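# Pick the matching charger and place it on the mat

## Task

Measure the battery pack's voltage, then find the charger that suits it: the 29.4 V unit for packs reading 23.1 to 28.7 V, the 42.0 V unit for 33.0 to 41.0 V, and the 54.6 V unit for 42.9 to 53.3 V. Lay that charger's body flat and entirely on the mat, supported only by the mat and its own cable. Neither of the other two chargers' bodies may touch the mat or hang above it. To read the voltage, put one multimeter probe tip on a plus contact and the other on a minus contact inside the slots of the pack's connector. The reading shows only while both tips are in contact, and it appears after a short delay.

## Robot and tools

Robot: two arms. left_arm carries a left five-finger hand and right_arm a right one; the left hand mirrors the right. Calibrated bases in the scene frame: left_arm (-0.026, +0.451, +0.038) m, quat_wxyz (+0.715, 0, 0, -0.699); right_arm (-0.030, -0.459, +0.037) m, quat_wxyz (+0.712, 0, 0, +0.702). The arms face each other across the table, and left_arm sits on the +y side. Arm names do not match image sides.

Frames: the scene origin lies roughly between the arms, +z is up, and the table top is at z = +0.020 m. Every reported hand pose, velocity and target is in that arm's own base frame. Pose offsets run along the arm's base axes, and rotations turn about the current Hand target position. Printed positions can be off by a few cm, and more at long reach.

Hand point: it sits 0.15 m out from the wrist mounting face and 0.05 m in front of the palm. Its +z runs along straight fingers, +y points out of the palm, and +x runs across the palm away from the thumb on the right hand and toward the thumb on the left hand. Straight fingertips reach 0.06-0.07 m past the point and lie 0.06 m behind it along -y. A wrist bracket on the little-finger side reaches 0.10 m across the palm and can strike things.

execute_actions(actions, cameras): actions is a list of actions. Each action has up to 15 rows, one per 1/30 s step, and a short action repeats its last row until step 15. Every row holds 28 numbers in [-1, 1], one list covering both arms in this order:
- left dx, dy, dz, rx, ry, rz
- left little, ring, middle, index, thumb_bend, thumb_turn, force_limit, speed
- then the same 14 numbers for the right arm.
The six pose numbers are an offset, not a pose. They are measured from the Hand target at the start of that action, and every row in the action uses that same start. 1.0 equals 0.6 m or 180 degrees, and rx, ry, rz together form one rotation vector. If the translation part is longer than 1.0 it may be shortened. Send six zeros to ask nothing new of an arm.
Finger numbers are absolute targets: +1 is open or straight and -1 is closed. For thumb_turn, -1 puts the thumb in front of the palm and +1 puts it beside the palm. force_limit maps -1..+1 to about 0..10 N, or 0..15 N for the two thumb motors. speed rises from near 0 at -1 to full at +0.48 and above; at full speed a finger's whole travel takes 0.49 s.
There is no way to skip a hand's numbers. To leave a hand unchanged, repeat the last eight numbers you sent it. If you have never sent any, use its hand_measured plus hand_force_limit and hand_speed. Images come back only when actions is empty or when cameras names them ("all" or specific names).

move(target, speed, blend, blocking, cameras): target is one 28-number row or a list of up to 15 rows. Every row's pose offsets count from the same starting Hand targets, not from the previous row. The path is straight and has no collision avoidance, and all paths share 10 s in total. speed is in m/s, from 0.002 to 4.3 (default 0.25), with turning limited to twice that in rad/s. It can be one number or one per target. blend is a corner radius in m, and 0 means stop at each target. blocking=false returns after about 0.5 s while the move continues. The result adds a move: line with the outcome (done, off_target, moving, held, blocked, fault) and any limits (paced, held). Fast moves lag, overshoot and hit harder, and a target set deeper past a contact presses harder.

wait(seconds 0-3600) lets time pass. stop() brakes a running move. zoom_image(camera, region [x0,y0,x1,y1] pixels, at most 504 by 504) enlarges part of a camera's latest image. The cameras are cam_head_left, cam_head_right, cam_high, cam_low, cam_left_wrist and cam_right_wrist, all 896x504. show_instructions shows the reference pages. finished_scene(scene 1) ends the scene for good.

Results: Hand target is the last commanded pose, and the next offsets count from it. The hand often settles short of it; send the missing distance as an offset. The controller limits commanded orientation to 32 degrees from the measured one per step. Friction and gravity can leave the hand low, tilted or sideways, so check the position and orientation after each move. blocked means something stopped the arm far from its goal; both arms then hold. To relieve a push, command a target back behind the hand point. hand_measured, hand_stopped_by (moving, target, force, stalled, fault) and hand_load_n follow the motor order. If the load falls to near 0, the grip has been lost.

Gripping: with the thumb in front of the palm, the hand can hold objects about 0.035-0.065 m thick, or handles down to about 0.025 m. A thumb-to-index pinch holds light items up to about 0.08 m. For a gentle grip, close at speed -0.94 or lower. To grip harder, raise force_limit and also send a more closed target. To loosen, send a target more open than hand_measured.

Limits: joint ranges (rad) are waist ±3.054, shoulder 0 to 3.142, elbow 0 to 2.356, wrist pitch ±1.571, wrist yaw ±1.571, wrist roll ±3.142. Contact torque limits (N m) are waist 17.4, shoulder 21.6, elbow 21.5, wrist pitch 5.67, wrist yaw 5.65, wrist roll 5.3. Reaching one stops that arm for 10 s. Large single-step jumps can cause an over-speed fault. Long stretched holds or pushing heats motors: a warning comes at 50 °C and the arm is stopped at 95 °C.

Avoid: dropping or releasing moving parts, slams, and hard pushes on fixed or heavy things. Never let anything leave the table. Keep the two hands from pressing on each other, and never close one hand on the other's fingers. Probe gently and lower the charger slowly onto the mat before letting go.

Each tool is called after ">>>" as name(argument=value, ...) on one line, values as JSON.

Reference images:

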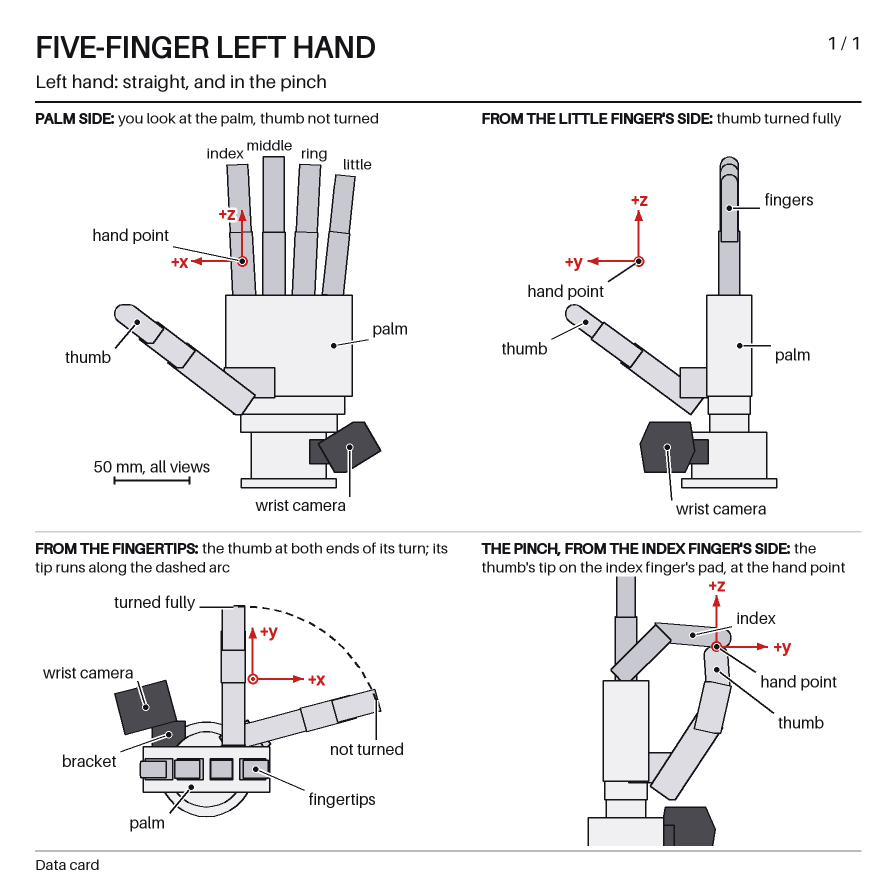

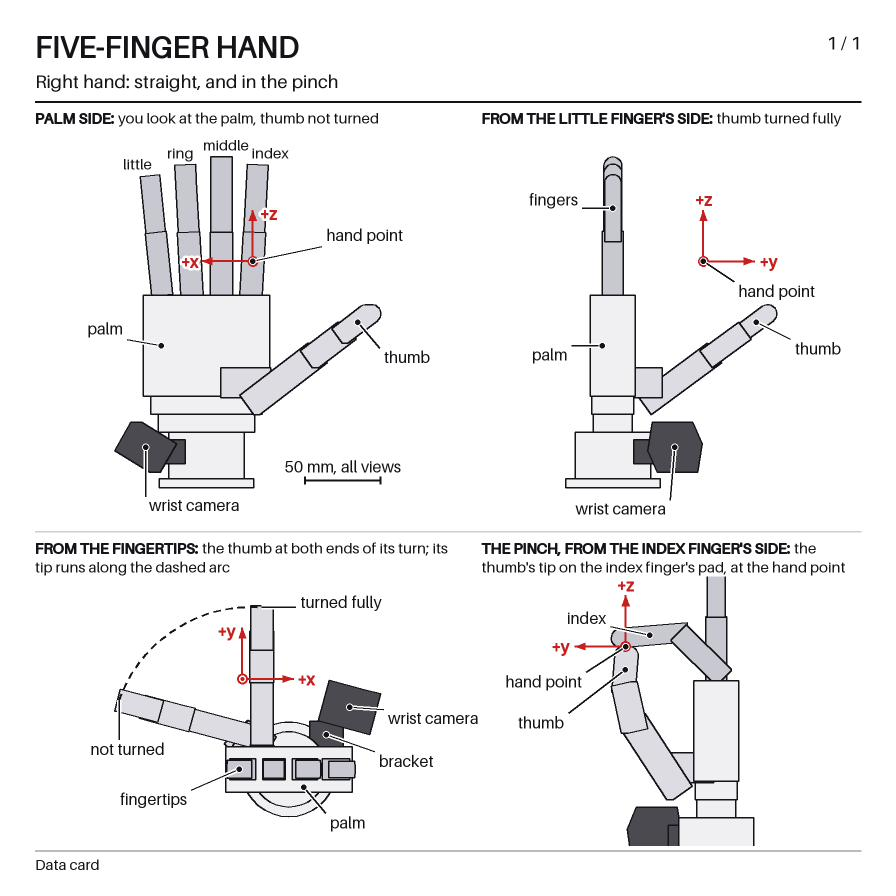

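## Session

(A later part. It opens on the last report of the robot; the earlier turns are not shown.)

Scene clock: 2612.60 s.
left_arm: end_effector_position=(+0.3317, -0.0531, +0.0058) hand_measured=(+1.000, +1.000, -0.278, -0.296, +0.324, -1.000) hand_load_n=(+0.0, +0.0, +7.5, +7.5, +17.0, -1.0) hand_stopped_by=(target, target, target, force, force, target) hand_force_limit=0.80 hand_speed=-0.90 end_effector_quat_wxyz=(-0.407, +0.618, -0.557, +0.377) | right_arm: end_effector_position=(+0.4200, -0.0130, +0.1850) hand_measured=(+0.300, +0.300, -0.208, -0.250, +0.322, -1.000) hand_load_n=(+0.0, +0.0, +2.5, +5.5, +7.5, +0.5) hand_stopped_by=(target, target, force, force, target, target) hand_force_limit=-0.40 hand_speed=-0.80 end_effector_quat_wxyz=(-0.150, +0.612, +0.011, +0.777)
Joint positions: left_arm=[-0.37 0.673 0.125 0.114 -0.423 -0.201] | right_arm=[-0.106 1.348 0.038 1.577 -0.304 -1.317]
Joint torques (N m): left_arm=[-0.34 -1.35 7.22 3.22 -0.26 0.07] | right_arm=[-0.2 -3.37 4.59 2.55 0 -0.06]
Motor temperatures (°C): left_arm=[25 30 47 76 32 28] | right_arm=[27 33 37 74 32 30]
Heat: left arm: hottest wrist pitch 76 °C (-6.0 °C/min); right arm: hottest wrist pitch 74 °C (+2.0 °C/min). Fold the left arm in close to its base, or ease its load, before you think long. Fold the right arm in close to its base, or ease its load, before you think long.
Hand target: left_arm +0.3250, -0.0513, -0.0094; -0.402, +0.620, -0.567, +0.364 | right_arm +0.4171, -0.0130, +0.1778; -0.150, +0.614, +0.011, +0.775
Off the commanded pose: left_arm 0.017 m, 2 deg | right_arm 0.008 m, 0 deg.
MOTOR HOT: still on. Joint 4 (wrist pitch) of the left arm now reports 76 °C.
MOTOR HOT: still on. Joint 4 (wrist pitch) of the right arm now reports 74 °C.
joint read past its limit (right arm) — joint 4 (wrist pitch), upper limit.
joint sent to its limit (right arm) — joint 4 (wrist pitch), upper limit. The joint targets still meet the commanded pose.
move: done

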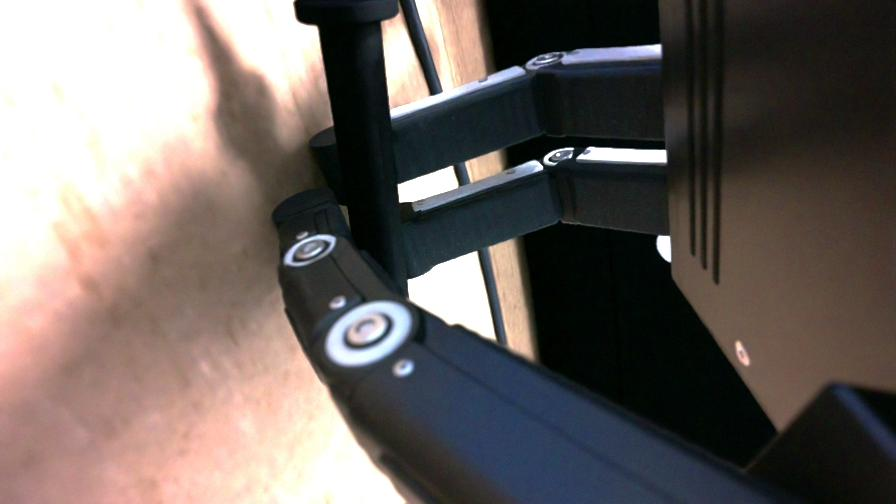

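>>> execute_actions(actions=[], cameras=["cam_right_wrist","cam_head_left"])

>>> zoom_image(camera="cam_head_left", region=[320, 250, 360, 285])

Scene clock: 2628.73 s.
left_arm: end_effector_position=(+0.3317, -0.0531, +0.0058) hand_measured=(+1.000, +1.000, -0.278, -0.296, +0.324, -1.000) hand_load_n=(-0.5, +0.0, +7.5, +8.0, +17.5, -1.5) hand_stopped_by=(target, target, target, force, force, target) hand_force_limit=0.80 hand_speed=-0.90 end_effector_quat_wxyz=(-0.407, +0.618, -0.557, +0.377) | right_arm: end_effector_position=(+0.4200, -0.0130, +0.1850) hand_measured=(+0.300, +0.300, -0.208, -0.250, +0.322, -1.000) hand_load_n=(+0.0, +0.0, +2.5, +5.0, +7.5, +0.5) hand_stopped_by=(target, target, force, force, target, target) hand_force_limit=-0.40 hand_speed=-0.80 end_effector_quat_wxyz=(-0.150, +0.612, +0.011, +0.777)
Joint positions: left_arm=[-0.37 0.673 0.125 0.114 -0.423 -0.201] | right_arm=[-0.106 1.348 0.038 1.577 -0.304 -1.317]
Joint velocities: within noise
Joint torques (N m): left_arm=[-0.04 -1.4 6.91 3.19 -0.27 0.05] | right_arm=[-0.24 -3.33 4.64 2.56 0 -0.05]
Motor temperatures (°C): left_arm=[25 30 47 75 32 28] | right_arm=[27 33 37 74 32 30]
Heat: left arm: hottest wrist pitch 75 °C (-2.0 °C/min); right arm: hottest wrist pitch 74 °C (+1.0 °C/min). Fold the left arm in close to its base, or ease its load, before you think long. Fold the right arm in close to its base, or ease its load, before you think long.
Hand target: left_arm +0.3250, -0.0513, -0.0094; -0.402, +0.620, -0.567, +0.364 | right_arm +0.4171, -0.0130, +0.1778; -0.150, +0.614, +0.011, +0.775
Off the commanded pose: left_arm 0.017 m, 2 deg | right_arm 0.008 m, 0 deg.
MOTOR HOT: still on. Joint 4 (wrist pitch) of the left arm now reports 75 °C.
MOTOR HOT: still on. Joint 4 (wrist pitch) of the right arm now reports 74 °C.
joint read past its limit (right arm) — joint 4 (wrist pitch), upper limit.
Images, in order (width x height): cam_head_left 896x504, cam_right_wrist 896x504.

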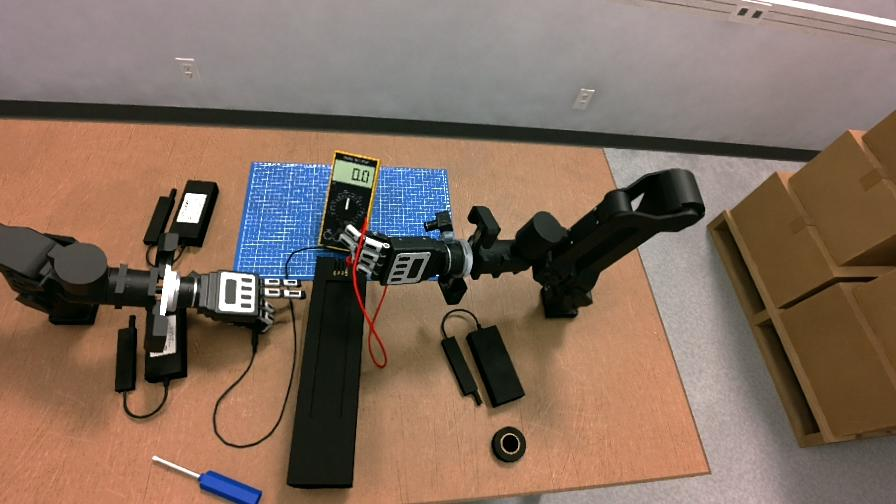

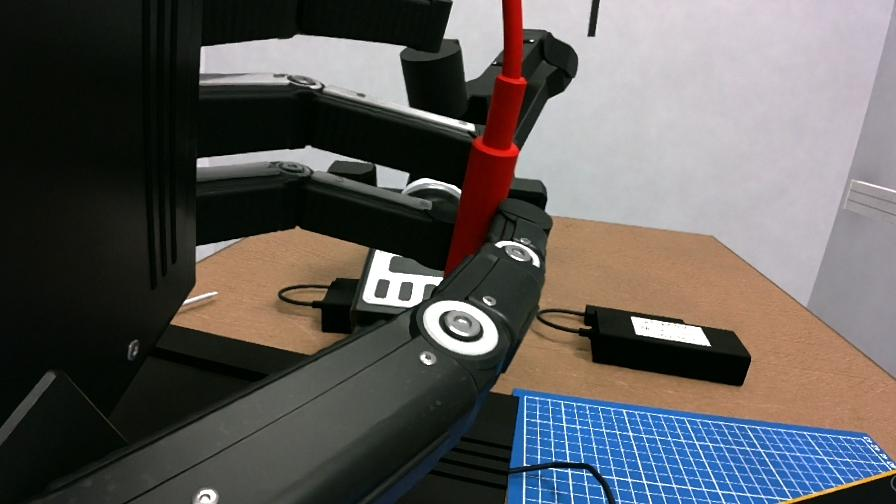

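Scaled by 12.600 from the camera's image (finer frame: 1280x720).

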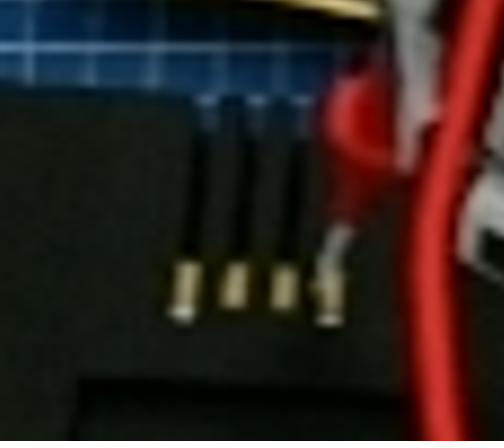

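>>> zoom_image(camera="cam_head_left", region=[334, 262, 354, 280])

>>> zoom_image(camera="cam_right_wrist", region=[400, 380, 560, 504])

Scaled by 25.200 from the camera's image (finer frame: 1280x720).

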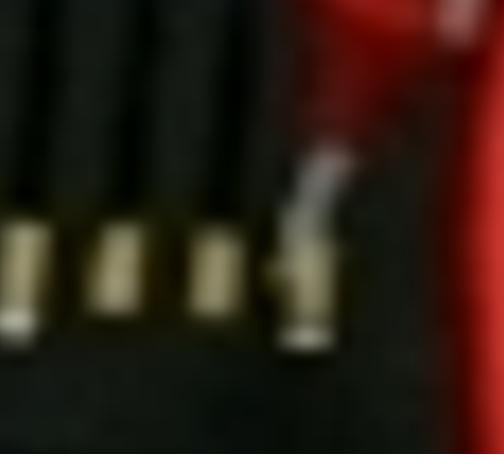

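Scaled by 3.150 from the camera's image (finer frame: 1280x720).

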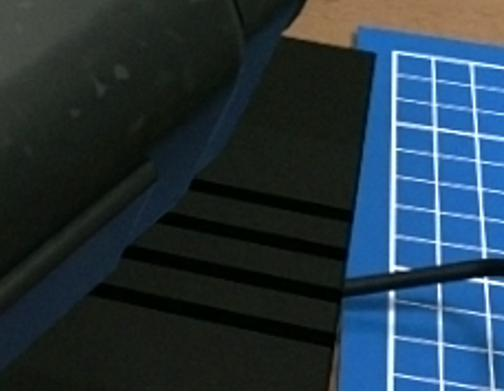

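>>> move(target=[[0, 0, 0.307, 0, 0, 0, 1, 1, -0.28, -0.31, 0.29, -1, 0.8, -0.9, 0, 0, 0, 0, 0, 0, 0.3, 0.3, -0.4, -0.4, 0.32, -1, -0.4, -0.8], [0.17, 0.0713, 0.374, -0.4551, -0.163, 0.0926, 1, 1, -0.28, -0.31, 0.29, -1, 0.8, -0.9, 0, 0, 0, 0, 0, 0, 0.3, 0.3, -0.4, -0.4, 0.32, -1, -0.4, -0.8], [0.2383, 0.0647, 0.3423, -0.4551, -0.163, 0.0926, 1, 1, -0.28, -0.31, 0.29, -1, 0.8, -0.9, 0, 0, 0, 0, 0, 0, 0.3, 0.3, -0.4, -0.4, 0.32, -1, -0.4, -0.8]], speed=[0.12, 0.12, 0.06], blend=[0.02, 0.01, 0], cameras=["cam_head_left","cam_low"])

>>> zoom_image(camera="cam_low", region=[390, 0, 490, 80])

>>> zoom_image(camera="cam_head_left", region=[320, 250, 360, 285])

Scene clock: 2676.30 s.
left_arm: end_effector_position=(+0.4647, -0.0121, +0.1955) hand_measured=(+1.000, +1.000, -0.278, -0.296, +0.320, -1.000) hand_load_n=(+0.0, +0.0, +0.0, +0.0, +0.5, -1.0) hand_stopped_by=(target, target, target, force, force, target) hand_force_limit=0.80 hand_speed=-0.90 end_effector_quat_wxyz=(-0.068, +0.694, +0.002, +0.717) | right_arm: end_effector_position=(+0.4200, -0.0130, +0.1850) hand_measured=(+0.300, +0.300, -0.208, -0.250, +0.322, -1.000) hand_load_n=(+0.0, +0.0, +2.5, +5.0, +7.0, +1.0) hand_stopped_by=(target, target, force, force, target, target) hand_force_limit=-0.40 hand_speed=-0.80 end_effector_quat_wxyz=(-0.150, +0.612, +0.011, +0.777)
Joint positions: left_arm=[0.126 1.44 0.235 1.242 0.029 -1.48] | right_arm=[-0.106 1.348 0.038 1.577 -0.304 -1.317]
Joint torques (N m): left_arm=[-0.39 -4.86 8.7 4.02 -0.12 -0.26] | right_arm=[-0.23 -3.32 4.59 2.56 0.02 -0.04]
Motor temperatures (°C): left_arm=[25 29 47 75 32 28] | right_arm=[27 33 36 75 32 30]
Heat: left arm: hottest wrist pitch 75 °C (-1.0 °C/min); right arm: hottest wrist pitch 75 °C (+1.0 °C/min). Fold the left arm in close to its base, or ease its load, before you think long. Fold the right arm in close to its base, or ease its load, before you think long.
Hand target: left_arm +0.4679, -0.0126, +0.1961; -0.066, +0.694, +0.003, +0.717 | right_arm +0.4171, -0.0130, +0.1778; -0.150, +0.614, +0.011, +0.775
Off the commanded pose: left_arm 0.003 m, 0 deg | right_arm 0.008 m, 0 deg.
MOTOR HOT: still on. Joint 4 (wrist pitch) of the left arm now reports 75 °C.
MOTOR HOT: still on. Joint 4 (wrist pitch) of the right arm now reports 75 °C.
joint read past its limit (right arm) — joint 4 (wrist pitch), upper limit.
joint sent to its limit (right arm) — joint 4 (wrist pitch), upper limit. The joint targets still meet the commanded pose.
move: done

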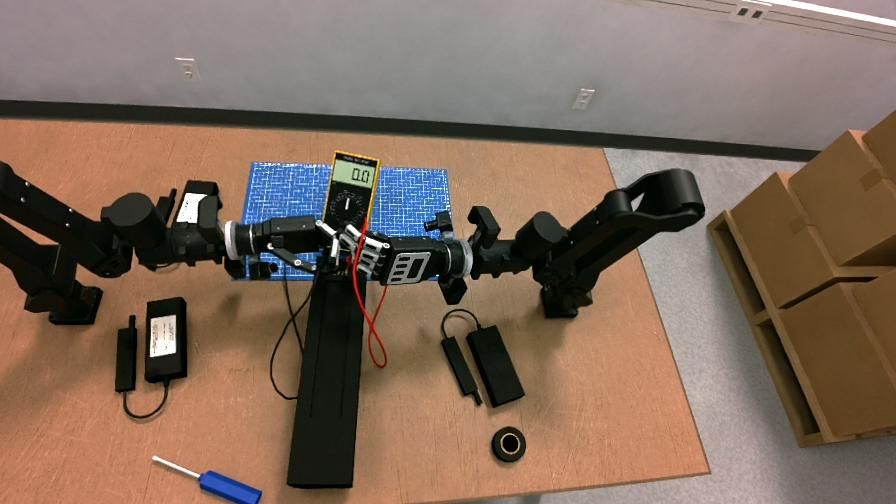

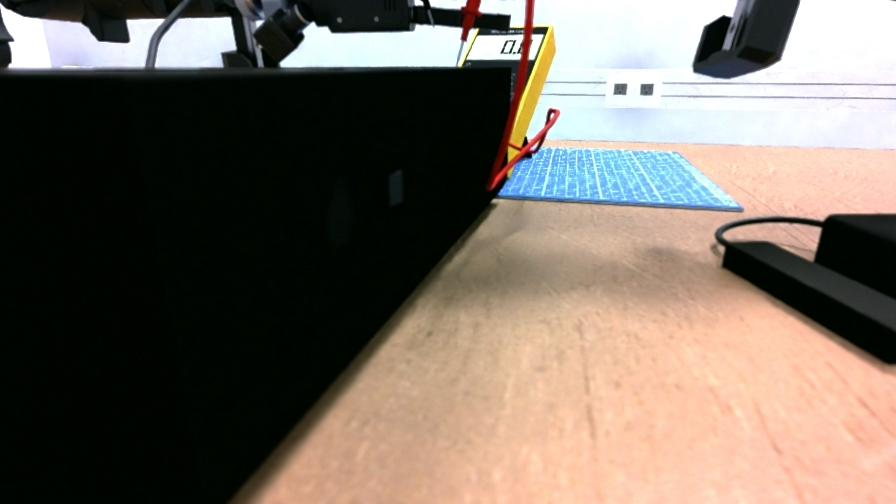

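Scaled by 5.040 from the camera's image (finer frame: 1280x720).

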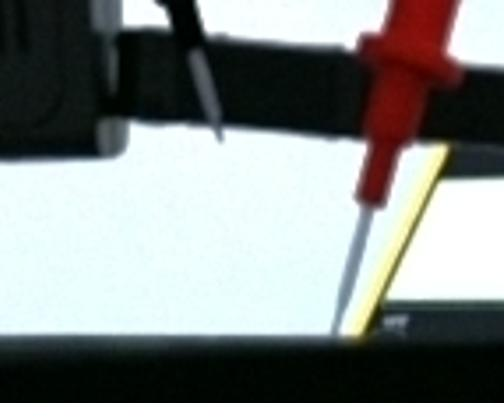

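Scaled by 12.600 from the camera's image (finer frame: 1280x720).

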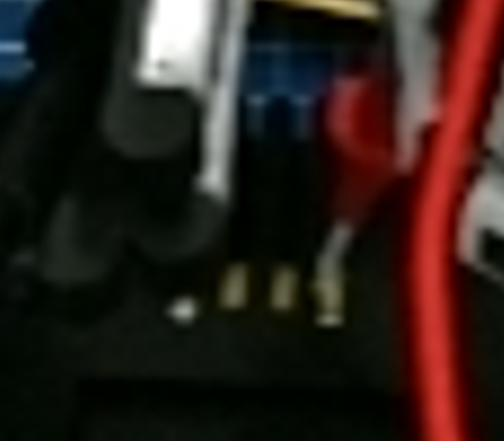

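>>> wait(seconds=0, cameras=["cam_left_wrist"])

Scene clock: 2679.87 s.
left_arm: end_effector_position=(+0.4647, -0.0121, +0.1955) hand_measured=(+1.000, +1.000, -0.278, -0.296, +0.320, -1.000) hand_load_n=(+0.0, +0.0, +0.0, +0.0, +0.0, -0.5) hand_stopped_by=(target, target, target, force, force, target) hand_force_limit=0.80 hand_speed=-0.90 end_effector_quat_wxyz=(-0.068, +0.694, +0.002, +0.717) | right_arm: end_effector_position=(+0.4200, -0.0130, +0.1850) hand_measured=(+0.300, +0.300, -0.208, -0.250, +0.322, -1.000) hand_load_n=(+0.0, +0.0, +2.0, +5.0, +7.5, +0.5) hand_stopped_by=(target, target, force, force, target, target) hand_force_limit=-0.40 hand_speed=-0.80 end_effector_quat_wxyz=(-0.150, +0.612, +0.011, +0.777)
Joint positions: left_arm=[0.126 1.44 0.235 1.242 0.029 -1.48] | right_arm=[-0.106 1.348 0.038 1.577 -0.304 -1.317]
Joint torques (N m): left_arm=[-0.38 -4.69 8.79 4.03 -0.1 -0.26] | right_arm=[-0.18 -3.3 4.63 2.55 0 -0.06]
Motor temperatures (°C): left_arm=[25 29 47 74 32 28] | right_arm=[27 33 36 75 32 30]
Heat: left arm: hottest wrist pitch 74 °C (-2.0 °C/min); right arm: hottest wrist pitch 75 °C (+1.0 °C/min). Fold the left arm in close to its base, or ease its load, before you think long. Fold the right arm in close to its base, or ease its load, before you think long.
Hand target: left_arm +0.4680, -0.0126, +0.1961; -0.066, +0.694, +0.003, +0.717 | right_arm +0.4171, -0.0130, +0.1778; -0.150, +0.614, +0.011, +0.775
Off the commanded pose: left_arm 0.003 m, 0 deg | right_arm 0.008 m, 0 deg.
MOTOR HOT: still on. Joint 4 (wrist pitch) of the left arm now reports 74 °C.
MOTOR HOT: still on. Joint 4 (wrist pitch) of the right arm now reports 75 °C.
joint read past its limit (right arm) — joint 4 (wrist pitch), upper limit.

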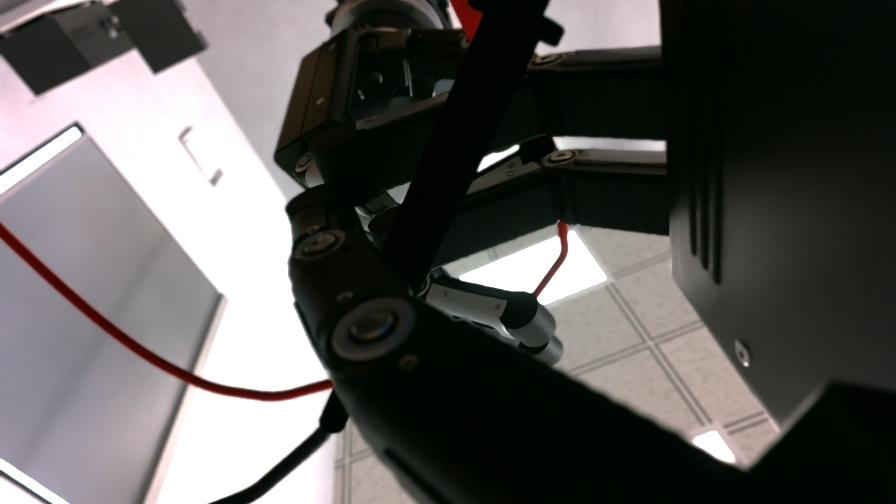

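>>> move(target=[[0, 0, 0, 0, 0, 0, 1, 1, -0.33, -0.36, 0.24, -1, 0.5, -0.9, 0, 0, 0, 0, 0, 0, 0.3, 0.3, -0.4, -0.4, 0.32, -1, -0.4, -0.8]], speed=[0.03], cameras=["cam_left_wrist"])

Scene clock: 2683.27 s.
left_arm: end_effector_position=(+0.4647, -0.0121, +0.1955) hand_measured=(+1.000, +1.000, -0.312, -0.360, +0.284, -1.000) hand_load_n=(+0.0, +0.0, +10.5, +0.5, +11.0, +0.0) hand_stopped_by=(target, target, force, target, force, target) hand_force_limit=0.50 hand_speed=-0.90 end_effector_quat_wxyz=(-0.068, +0.694, +0.002, +0.717) | right_arm: end_effector_position=(+0.4200, -0.0130, +0.1850) hand_measured=(+0.300, +0.300, -0.208, -0.250, +0.322, -1.000) hand_load_n=(+0.0, +0.0, +2.5, +5.0, +7.5, +0.5) hand_stopped_by=(target, target, force, force, target, target) hand_force_limit=-0.40 hand_speed=-0.80 end_effector_quat_wxyz=(-0.150, +0.612, +0.011, +0.777)
Joint positions: left_arm=[0.126 1.44 0.235 1.242 0.029 -1.48] | right_arm=[-0.106 1.348 0.038 1.577 -0.304 -1.317]
Joint torques (N m): left_arm=[-0.36 -4.69 8.74 4.03 -0.14 -0.22] | right_arm=[-0.25 -3.33 4.6 2.56 0.01 -0.05]
Motor temperatures (°C): left_arm=[25 29 47 74 32 28] | right_arm=[27 33 36 75 32 30]
Heat: left arm: hottest wrist pitch 74 °C (-1.0 °C/min); right arm: hottest wrist pitch 75 °C (+1.0 °C/min). Fold the left arm in close to its base, or ease its load, before you think long. Fold the right arm in close to its base, or ease its load, before you think long.
Hand target: left_arm +0.4680, -0.0126, +0.1961; -0.066, +0.694, +0.003, +0.717 | right_arm +0.4171, -0.0130, +0.1778; -0.150, +0.614, +0.011, +0.775
Off the commanded pose: left_arm 0.003 m, 0 deg | right_arm 0.008 m, 0 deg.
MOTOR HOT: still on. Joint 4 (wrist pitch) of the left arm now reports 74 °C.
MOTOR HOT: still on. Joint 4 (wrist pitch) of the right arm now reports 75 °C.
joint read past its limit (right arm) — joint 4 (wrist pitch), upper limit.
joint sent to its limit (right arm) — joint 4 (wrist pitch), upper limit. The joint targets still meet the commanded pose.
move: done

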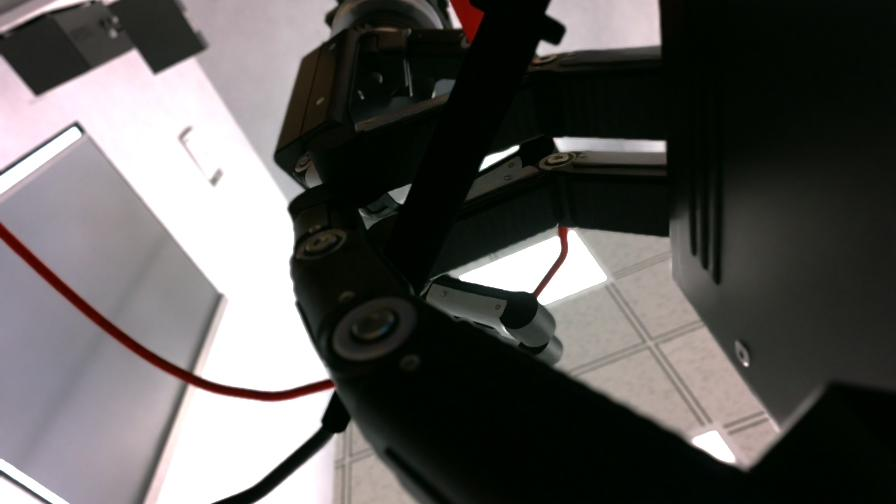

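>>> move(target=[[0, 0, 0.05, 0, 0, 0, 1, 1, -0.33, -0.36, 0.24, -1, 0.5, -0.9, 0, 0, 0, 0, 0, 0, 0.3, 0.3, -0.4, -0.4, 0.32, -1, -0.4, -0.8], [-0.07, 0, 0.08, 0, 0, 0, 1, 1, -0.33, -0.36, 0.24, -1, 0.5, -0.9, 0, 0, 0, 0, 0, 0, 0.3, 0.3, -0.4, -0.4, 0.32, -1, -0.4, -0.8], [-0.2383, -0.0645, -0.06, 0.4551, 0.163, -0.0926, 1, 1, -0.33, -0.36, 0.24, -1, 0.5, -0.9, 0, 0, 0, 0, 0, 0, 0.3, 0.3, -0.4, -0.4, 0.32, -1, -0.4, -0.8]], speed=[0.08, 0.1, 0.12], blend=[0.01, 0.02, 0], cameras=["cam_left_wrist","cam_head_left"])

Scene clock: 2702.13 s.
left_arm: end_effector_position=(+0.3236, -0.0503, +0.1554) hand_measured=(+1.000, +1.000, -0.312, -0.360, +0.284, -1.000) hand_load_n=(+0.0, +0.0, +10.0, +0.5, +11.0, +0.0) hand_stopped_by=(target, target, force, target, force, target) hand_force_limit=0.50 hand_speed=-0.90 end_effector_quat_wxyz=(-0.400, +0.622, -0.567, +0.362) | right_arm: end_effector_position=(+0.4200, -0.0130, +0.1850) hand_measured=(+0.300, +0.300, -0.208, -0.250, +0.322, -1.000) hand_load_n=(+0.0, +0.0, +2.5, +5.5, +7.5, +1.0) hand_stopped_by=(target, target, force, force, target, target) hand_force_limit=-0.40 hand_speed=-0.80 end_effector_quat_wxyz=(-0.150, +0.612, +0.011, +0.777)
Joint positions: left_arm=[-0.367 0.679 0.774 -0.569 -0.418 -0.201] | right_arm=[-0.106 1.348 0.038 1.577 -0.304 -1.317]
Joint torques (N m): left_arm=[-0.25 -1.89 11.38 3.3 -0.43 0.03] | right_arm=[-0.2 -3.34 4.6 2.55 0.02 -0.06]
Motor temperatures (°C): left_arm=[25 30 49 74 32 28] | right_arm=[27 33 36 76 32 30]
Heat: left arm: hottest wrist pitch 74 °C (-1.0 °C/min); right arm: hottest wrist pitch 76 °C (+2.0 °C/min). Fold the left arm in close to its base, or ease its load, before you think long. Fold the right arm in close to its base, or ease its load, before you think long.
Hand target: left_arm +0.3250, -0.0512, +0.1600; -0.402, +0.620, -0.567, +0.363 | right_arm +0.4171, -0.0130, +0.1778; -0.150, +0.614, +0.011, +0.775
Off the commanded pose: left_arm 0.005 m, 0 deg | right_arm 0.008 m, 0 deg.
MOTOR HOT: still on. Joint 4 (wrist pitch) of the left arm now reports 74 °C.
MOTOR HOT: still on. Joint 4 (wrist pitch) of the right arm now reports 76 °C.
joint read past its limit (right arm) — joint 4 (wrist pitch), upper limit.
joint sent to its limit (right arm) — joint 4 (wrist pitch), upper limit. The joint targets still meet the commanded pose.
move: done
Images, in order (width x height): cam_head_left 896x504, cam_left_wrist 896x504.

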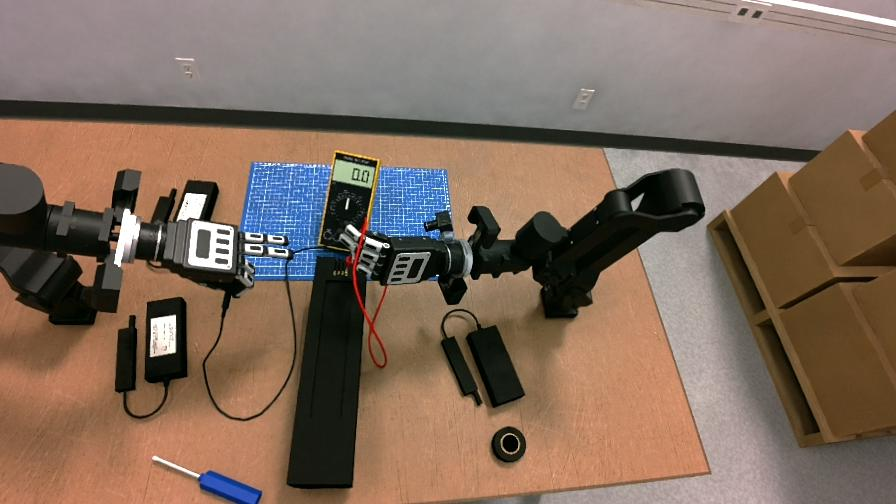

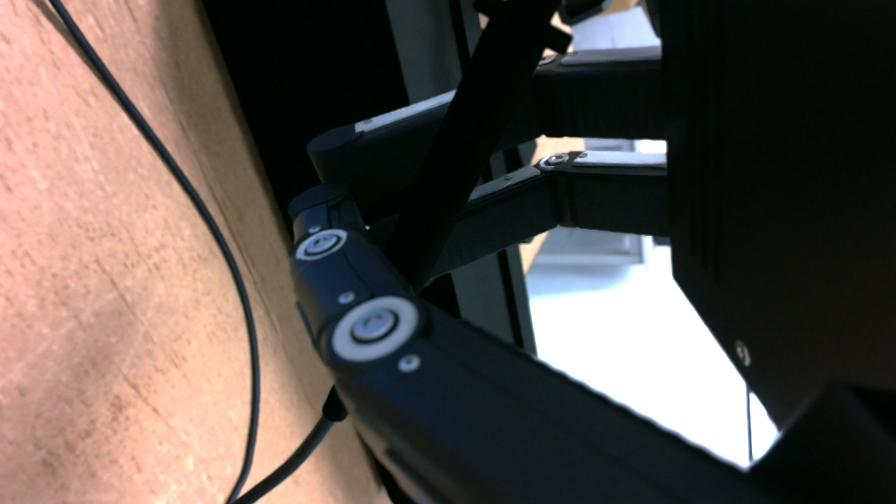

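>>> move(target=[[0, 0, -0.2167, 0, 0, 0, 1, 1, -0.33, -0.36, 0.24, -1, 0.5, -0.9, 0, 0, 0, 0, 0, 0, 0.3, 0.3, -0.4, -0.4, 0.32, -1, -0.4, -0.8], [0, 0, -0.2733, 0, 0, 0, 1, 1, -0.33, -0.36, 0.24, -1, 0.5, -0.9, 0, 0, 0, 0, 0, 0, 0.3, 0.3, -0.4, -0.4, 0.32, -1, -0.4, -0.8]], speed=[0.1, 0.02], blend=[0.003, 0], cameras=["cam_left_wrist"])

Scene clock: 2708.87 s.
left_arm: end_effector_position=(+0.3293, -0.0526, +0.0067) hand_measured=(+1.000, +1.000, -0.312, -0.360, +0.284, -1.000) hand_load_n=(+0.0, +0.0, +10.5, +0.0, +11.0, +0.0) hand_stopped_by=(target, target, force, target, force, target) hand_force_limit=0.50 hand_speed=-0.90 end_effector_quat_wxyz=(-0.405, +0.619, -0.561, +0.373) | right_arm: end_effector_position=(+0.4200, -0.0130, +0.1850) hand_measured=(+0.300, +0.300, -0.208, -0.250, +0.322, -1.000) hand_load_n=(+0.0, +0.0, +2.5, +5.5, +7.5, +1.0) hand_stopped_by=(target, target, force, force, target, target) hand_force_limit=-0.40 hand_speed=-0.80 end_effector_quat_wxyz=(-0.150, +0.612, +0.011, +0.777)
Joint positions: left_arm=[-0.369 0.658 0.141 0.07 -0.42 -0.201] | right_arm=[-0.106 1.348 0.038 1.577 -0.304 -1.317]
Joint torques (N m): left_arm=[-0.14 -1.81 7.76 3.58 -0.4 0.03] | right_arm=[-0.19 -3.33 4.61 2.54 0 -0.06]
Motor temperatures (°C): left_arm=[25 30 49 75 32 28] | right_arm=[27 33 36 76 32 30]
Heat: left arm: hottest wrist pitch 75 °C (+1.0 °C/min); right arm: hottest wrist pitch 76 °C (+1.0 °C/min). Fold the left arm in close to its base, or ease its load, before you think long. Fold the right arm in close to its base, or ease its load, before you think long.
Hand target: left_arm +0.3251, -0.0513, -0.0038; -0.402, +0.620, -0.567, +0.364 | right_arm +0.4171, -0.0130, +0.1778; -0.150, +0.614, +0.011, +0.775
Off the commanded pose: left_arm 0.012 m, 1 deg | right_arm 0.008 m, 0 deg.
MOTOR HOT: still on. Joint 4 (wrist pitch) of the left arm now reports 75 °C.
MOTOR HOT: still on. Joint 4 (wrist pitch) of the right arm now reports 76 °C.
joint read past its limit (right arm) — joint 4 (wrist pitch), upper limit.
joint sent to its limit (right arm) — joint 4 (wrist pitch), upper limit. The joint targets still meet the commanded pose.
move: off_target (left_arm)

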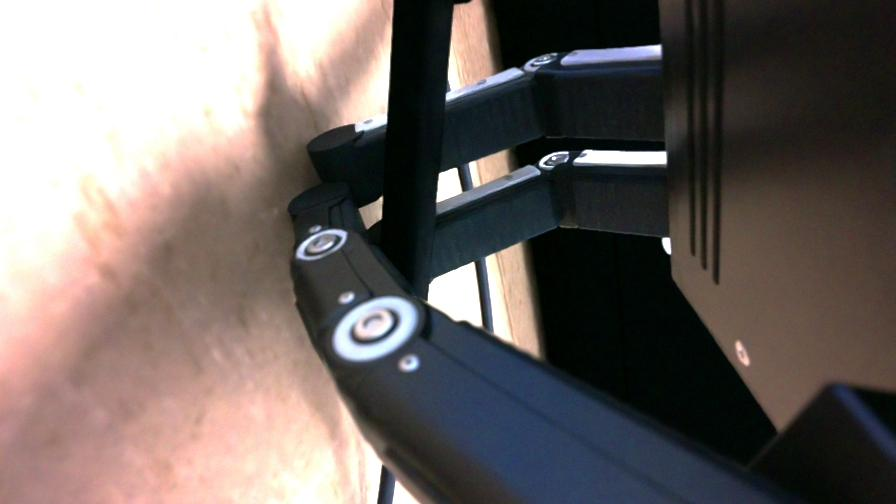

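>>> move(target=[[0, 0, 0, 0, 0, 0, 1, 1, -0.2, -0.2, 0.42, -1, 0.5, -0.8, 0, 0, 0, 0, 0, 0, 0.3, 0.3, -0.4, -0.4, 0.32, -1, -0.4, -0.8]], speed=[0.02], cameras=["cam_left_wrist", "cam_head_left"])

Scene clock: 2712.97 s.
left_arm: end_effector_position=(+0.3297, -0.0528, +0.0070) hand_measured=(+1.000, +1.000, -0.200, -0.200, +0.420, -1.000) hand_load_n=(+0.0, +0.0, +0.0, +0.0, +0.0, +0.0) hand_stopped_by=(target, target, target, target, target, target) hand_force_limit=0.50 hand_speed=-0.80 end_effector_quat_wxyz=(-0.405, +0.619, -0.560, +0.373) | right_arm: end_effector_position=(+0.4200, -0.0130, +0.1850) hand_measured=(+0.300, +0.300, -0.208, -0.250, +0.322, -1.000) hand_load_n=(+0.0, +0.0, +2.0, +5.5, +7.5, +0.5) hand_stopped_by=(target, target, force, force, target, target) hand_force_limit=-0.40 hand_speed=-0.80 end_effector_quat_wxyz=(-0.150, +0.612, +0.011, +0.777)
Joint positions: left_arm=[-0.369 0.66 0.141 0.073 -0.42 -0.201] | right_arm=[-0.106 1.348 0.038 1.577 -0.304 -1.317]
Joint torques (N m): left_arm=[-0.05 -1.75 7.63 3.48 -0.38 0.04] | right_arm=[-0.24 -3.3 4.64 2.55 0.01 -0.05]
Motor temperatures (°C): left_arm=[25 30 49 75 32 28] | right_arm=[27 33 36 76 32 30]
Heat: left arm: hottest wrist pitch 75 °C (+1.0 °C/min); right arm: hottest wrist pitch 76 °C (+1.0 °C/min). Fold the left arm in close to its base, or ease its load, before you think long. Fold the right arm in close to its base, or ease its load, before you think long.
Hand target: left_arm +0.3250, -0.0513, -0.0039; -0.402, +0.620, -0.567, +0.363 | right_arm +0.4171, -0.0130, +0.1778; -0.150, +0.614, +0.011, +0.775
Off the commanded pose: left_arm 0.012 m, 1 deg | right_arm 0.008 m, 0 deg.
MOTOR HOT: still on. Joint 4 (wrist pitch) of the left arm now reports 75 °C.
MOTOR HOT: still on. Joint 4 (wrist pitch) of the right arm now reports 76 °C.
joint read past its limit (right arm) — joint 4 (wrist pitch), upper limit.
joint sent to its limit (right arm) — joint 4 (wrist pitch), upper limit. The joint targets still meet the commanded pose.
move: done
Images, in order (width x height): cam_head_left 896x504, cam_left_wrist 896x504.

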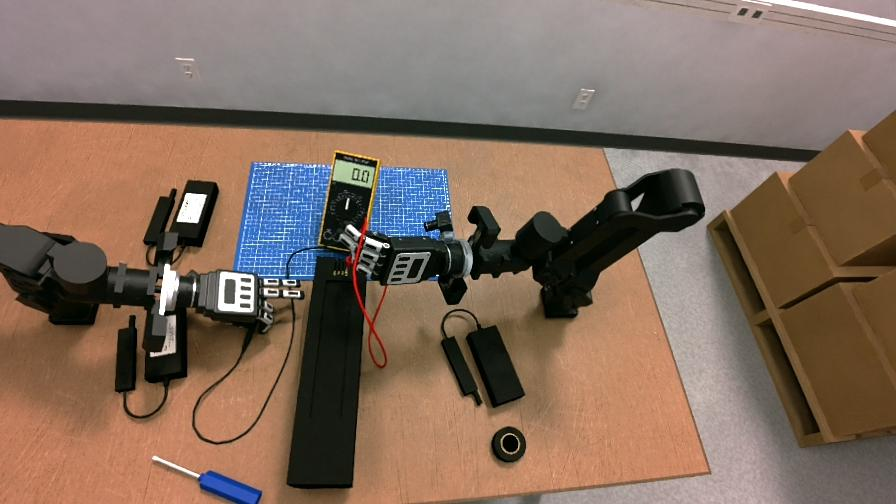

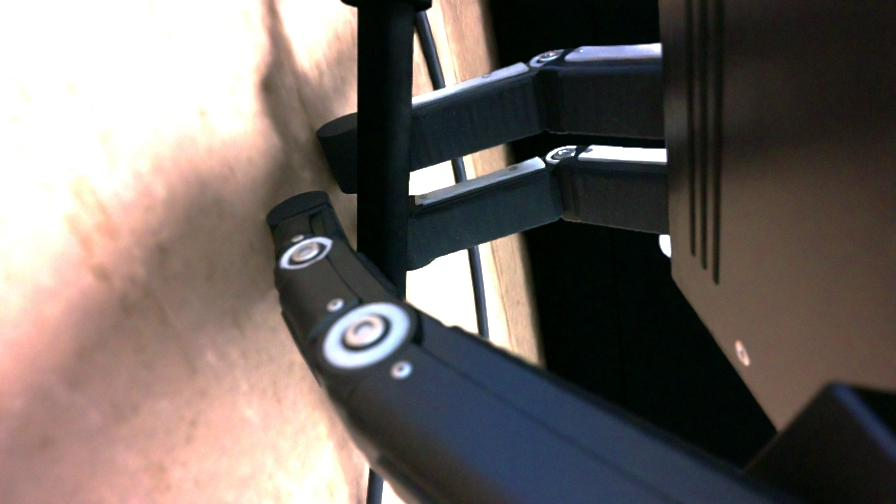

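>>> move(target=[[-0.01, 0, 0, 0, 0, 0, 1, 1, -0.2, -0.2, 0.42, -1, 0.5, -0.8, 0, 0, 0, 0, 0, 0, 0.3, 0.3, -0.4, -0.4, 0.32, -1, -0.4, -0.8]], speed=[0.03], cameras=["cam_left_wrist"])

Scene clock: 2719.90 s.
left_arm: end_effector_position=(+0.3250, -0.0523, +0.0063) hand_measured=(+1.000, +1.000, -0.200, -0.200, +0.420, -1.000) hand_load_n=(+0.0, +0.0, +0.5, +0.0, -1.5, +0.0) hand_stopped_by=(target, target, target, target, target, target) hand_force_limit=0.50 hand_speed=-0.80 end_effector_quat_wxyz=(-0.406, +0.618, -0.562, +0.371) | right_arm: end_effector_position=(+0.4200, -0.0130, +0.1850) hand_measured=(+0.300, +0.300, -0.208, -0.250, +0.322, -1.000) hand_load_n=(+0.0, +0.0, +2.5, +5.5, +7.5, +1.0) hand_stopped_by=(target, target, force, force, target, target) hand_force_limit=-0.40 hand_speed=-0.80 end_effector_quat_wxyz=(-0.150, +0.612, +0.011, +0.777)
Joint positions: left_arm=[-0.385 0.623 0.138 0.033 -0.436 -0.205] | right_arm=[-0.106 1.348 0.038 1.577 -0.304 -1.317]
Joint torques (N m): left_arm=[-0.46 -2.98 7.26 3.01 -0.37 -0.15] | right_arm=[-0.23 -3.3 4.63 2.56 0.01 -0.05]
Motor temperatures (°C): left_arm=[25 29 49 74 32 28] | right_arm=[27 33 36 76 32 30]
Heat: left arm: hottest wrist pitch 74 °C (+0.0 °C/min); right arm: hottest wrist pitch 76 °C (+1.0 °C/min). Fold the left arm in close to its base, or ease its load, before you think long. Fold the right arm in close to its base, or ease its load, before you think long.
Hand target: left_arm +0.3190, -0.0512, -0.0040; -0.402, +0.620, -0.567, +0.363 | right_arm +0.4171, -0.0130, +0.1778; -0.150, +0.614, +0.011, +0.775
Off the commanded pose: left_arm 0.012 m, 1 deg | right_arm 0.008 m, 0 deg.
MOTOR HOT: still on. Joint 4 (wrist pitch) of the left arm now reports 74 °C.
MOTOR HOT: still on. Joint 4 (wrist pitch) of the right arm now reports 76 °C.
joint read past its limit (right arm) — joint 4 (wrist pitch), upper limit.
joint sent to its limit (right arm) — joint 4 (wrist pitch), upper limit. The joint targets still meet the commanded pose.
move: off_target (left_arm)

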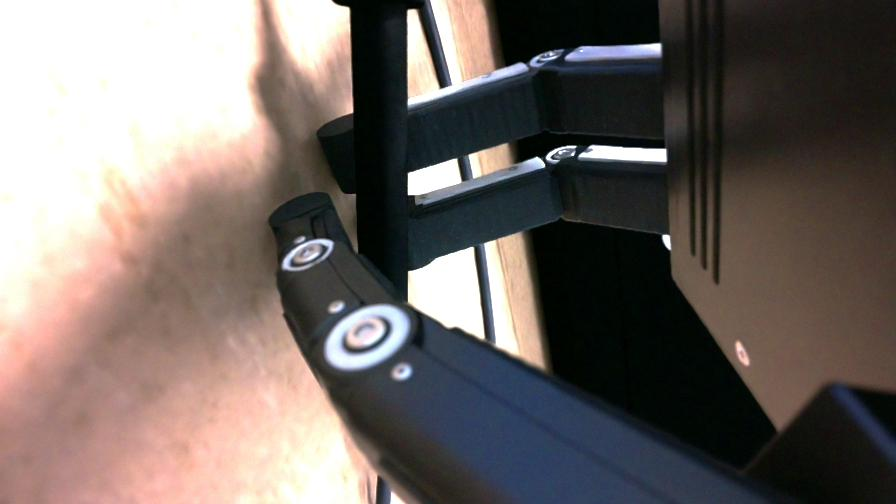

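>>> move(target=[[0, 0, 0, 0, 0, 0, 1, 1, -0.26, -0.28, 0.42, -1, 0.5, -0.9, 0, 0, 0, 0, 0, 0, 0.3, 0.3, -0.4, -0.4, 0.32, -1, -0.4, -0.8], [0, 0, 0, 0, 0, 0, 1, 1, -0.26, -0.28, 0.25, -1, 0.8, -0.9, 0, 0, 0, 0, 0, 0, 0.3, 0.3, -0.4, -0.4, 0.32, -1, -0.4, -0.8]], speed=[0.03], cameras=["cam_left_wrist"])

speed must be one number or one for each of the 2 targets, got a list of 1; nothing of the call was run

>>> move(target=[[0, 0, 0, 0, 0, 0, 1, 1, -0.26, -0.28, 0.42, -1, 0.5, -0.9, 0, 0, 0, 0, 0, 0, 0.3, 0.3, -0.4, -0.4, 0.32, -1, -0.4, -0.8], [0, 0, 0, 0, 0, 0, 1, 1, -0.26, -0.28, 0.25, -1, 0.8, -0.9, 0, 0, 0, 0, 0, 0, 0.3, 0.3, -0.4, -0.4, 0.32, -1, -0.4, -0.8]], speed=0.03, cameras=["cam_left_wrist"])

Scene clock: 2730.20 s.
left_arm: end_effector_position=(+0.3243, -0.0521, +0.0051) hand_measured=(+1.000, +1.000, -0.260, -0.280, +0.250, -1.000) hand_load_n=(+0.0, +0.0, +0.0, +0.0, +1.5, +0.0) hand_stopped_by=(target, target, target, target, target, target) hand_force_limit=0.80 hand_speed=-0.90 end_effector_quat_wxyz=(-0.405, +0.619, -0.563, +0.369) | right_arm: end_effector_position=(+0.4200, -0.0130, +0.1850) hand_measured=(+0.300, +0.300, -0.208, -0.250, +0.322, -1.000) hand_load_n=(+0.0, +0.0, +2.0, +5.0, +7.5, +0.5) hand_stopped_by=(target, target, force, force, target, target) hand_force_limit=-0.40 hand_speed=-0.80 end_effector_quat_wxyz=(-0.150, +0.612, +0.011, +0.777)
Joint positions: left_arm=[-0.386 0.623 0.136 0.031 -0.436 -0.206] | right_arm=[-0.106 1.348 0.038 1.577 -0.304 -1.317]
Joint torques (N m): left_arm=[-0.24 -2.83 7.52 3.23 -0.35 -0.04] | right_arm=[-0.23 -3.32 4.63 2.55 0.01 -0.06]
Motor temperatures (°C): left_arm=[25 29 47 71 32 28] | right_arm=[27 33 36 76 32 30]
Heat: left arm: hottest wrist pitch 71 °C (-3.0 °C/min); right arm: hottest wrist pitch 76 °C (+1.0 °C/min). Fold the left arm in close to its base, or ease its load, before you think long. Fold the right arm in close to its base, or ease its load, before you think long.
Hand target: left_arm +0.3195, -0.0512, -0.0040; -0.402, +0.620, -0.567, +0.363 | right_arm +0.4171, -0.0130, +0.1778; -0.150, +0.614, +0.011, +0.775
Off the commanded pose: left_arm 0.011 m, 1 deg | right_arm 0.008 m, 0 deg.
MOTOR HOT: still on. Joint 4 (wrist pitch) of the left arm now reports 71 °C.
MOTOR HOT: still on. Joint 4 (wrist pitch) of the right arm now reports 76 °C.
joint read past its limit (right arm) — joint 4 (wrist pitch), upper limit.
joint sent to its limit (right arm) — joint 4 (wrist pitch), upper limit. The joint targets still meet the commanded pose.
move: done; target 2's new numbers were sent with left_arm's hand 0.012 m and 1 deg from that target

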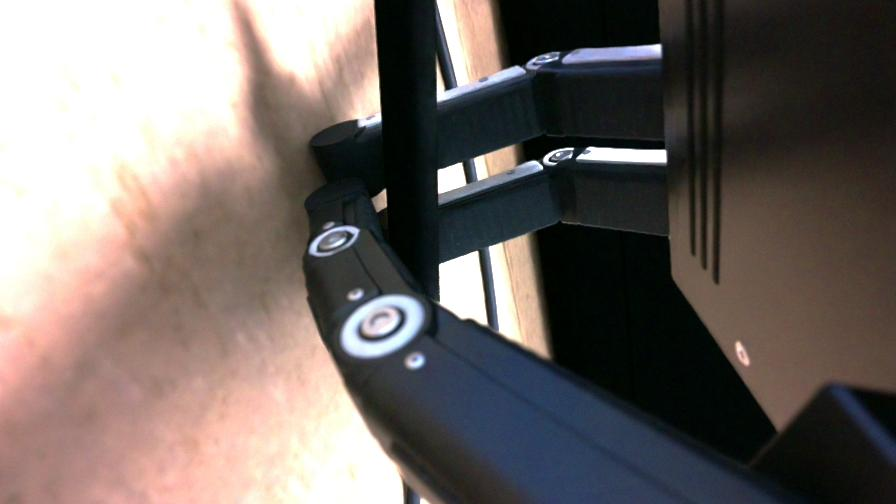

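>>> move(target=[[0, 0, 0, 0, 0, 0, 1, 1, -0.24, -0.26, 0.45, -1, 0.5, -0.8, 0, 0, 0, 0, 0, 0, 0.3, 0.3, -0.4, -0.4, 0.32, -1, -0.4, -0.8], [0, 0, 0.0233, 0, 0, 0, 1, 1, -0.24, -0.26, 0.45, -1, 0.5, -0.8, 0, 0, 0, 0, 0, 0, 0.3, 0.3, -0.4, -0.4, 0.32, -1, -0.4, -0.8]], speed=0.03, cameras=["cam_left_wrist","cam_head_left"])

>>> zoom_image(camera="cam_head_left", region=[200, 250, 320, 370])

Scene clock: 2751.63 s.
left_arm: end_effector_position=(+0.3190, -0.0500, +0.0066) hand_measured=(+1.000, +1.000, -0.240, -0.260, +0.448, -1.000) hand_load_n=(+0.0, +0.0, +0.0, +0.0, -2.0, +0.5) hand_stopped_by=(target, target, target, target, target, target) hand_force_limit=0.50 hand_speed=-0.80 end_effector_quat_wxyz=(-0.402, +0.621, -0.568, +0.361) | right_arm: end_effector_position=(+0.4200, -0.0130, +0.1850) hand_measured=(+0.300, +0.300, -0.208, -0.250, +0.322, -1.000) hand_load_n=(+0.0, +0.0, +2.5, +5.0, +7.5, +0.5) hand_stopped_by=(target, target, force, force, target, target) hand_force_limit=-0.40 hand_speed=-0.80 end_effector_quat_wxyz=(-0.150, +0.612, +0.011, +0.777)
Joint positions: left_arm=[-0.386 0.592 0.163 -0.048 -0.436 -0.206] | right_arm=[-0.106 1.348 0.038 1.577 -0.304 -1.317]
Joint torques (N m): left_arm=[-0.56 -2.84 10.61 2.8 -0.38 -0.1] | right_arm=[-0.23 -3.28 4.6 2.56 0 -0.05]
Motor temperatures (°C): left_arm=[25 29 47 68 32 28] | right_arm=[27 33 36 77 32 30]
Heat: left arm: hottest wrist pitch 68 °C (-5.0 °C/min); right arm: hottest wrist pitch 77 °C (+2.0 °C/min). Fold the left arm in close to its base, or ease its load, before you think long. Fold the right arm in close to its base, or ease its load, before you think long.
Hand target: left_arm +0.3195, -0.0512, +0.0099; -0.402, +0.620, -0.567, +0.363 | right_arm +0.4171, -0.0130, +0.1778; -0.150, +0.614, +0.011, +0.775
Off the commanded pose: left_arm 0.004 m, 0 deg | right_arm 0.008 m, 0 deg.
MOTOR HOT: still on. Joint 4 (wrist pitch) of the left arm now reports 68 °C.
MOTOR HOT: still on. Joint 4 (wrist pitch) of the right arm now reports 77 °C.
joint read past its limit (right arm) — joint 4 (wrist pitch), upper limit.
joint sent to its limit (right arm) — joint 4 (wrist pitch), upper limit. The joint targets still meet the commanded pose.
move: done
Images, in order (width x height): cam_head_left 896x504, cam_left_wrist 896x504.

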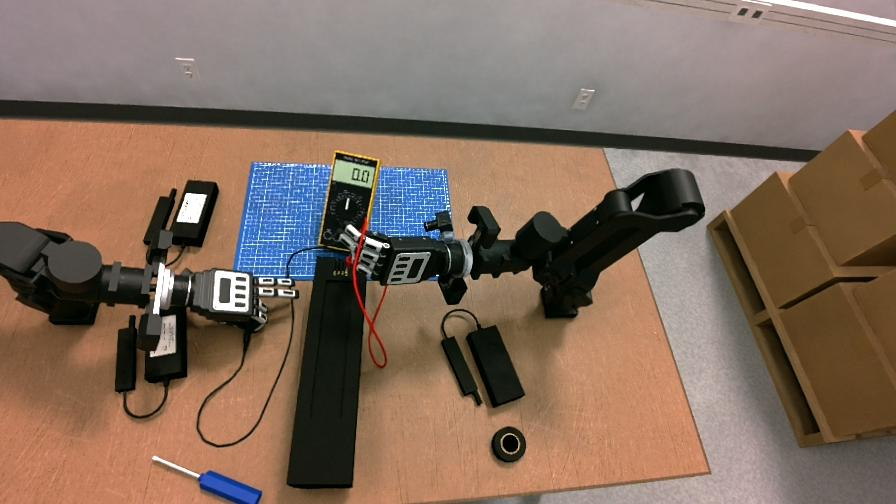

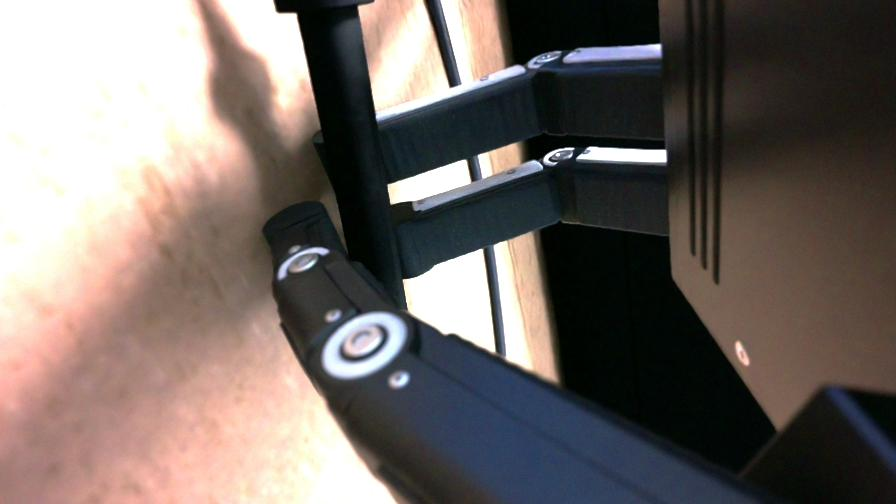

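Scaled by 4.200 from the camera's image (finer frame: 1280x720).

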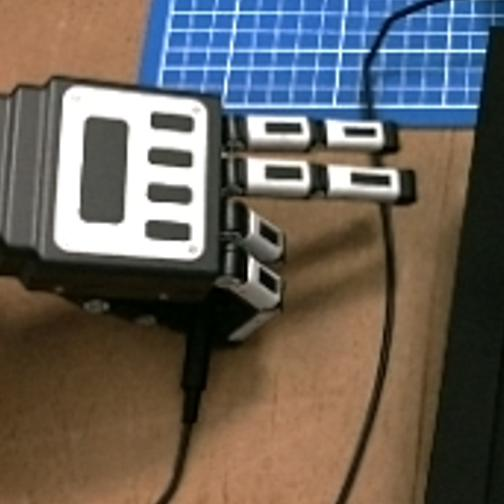

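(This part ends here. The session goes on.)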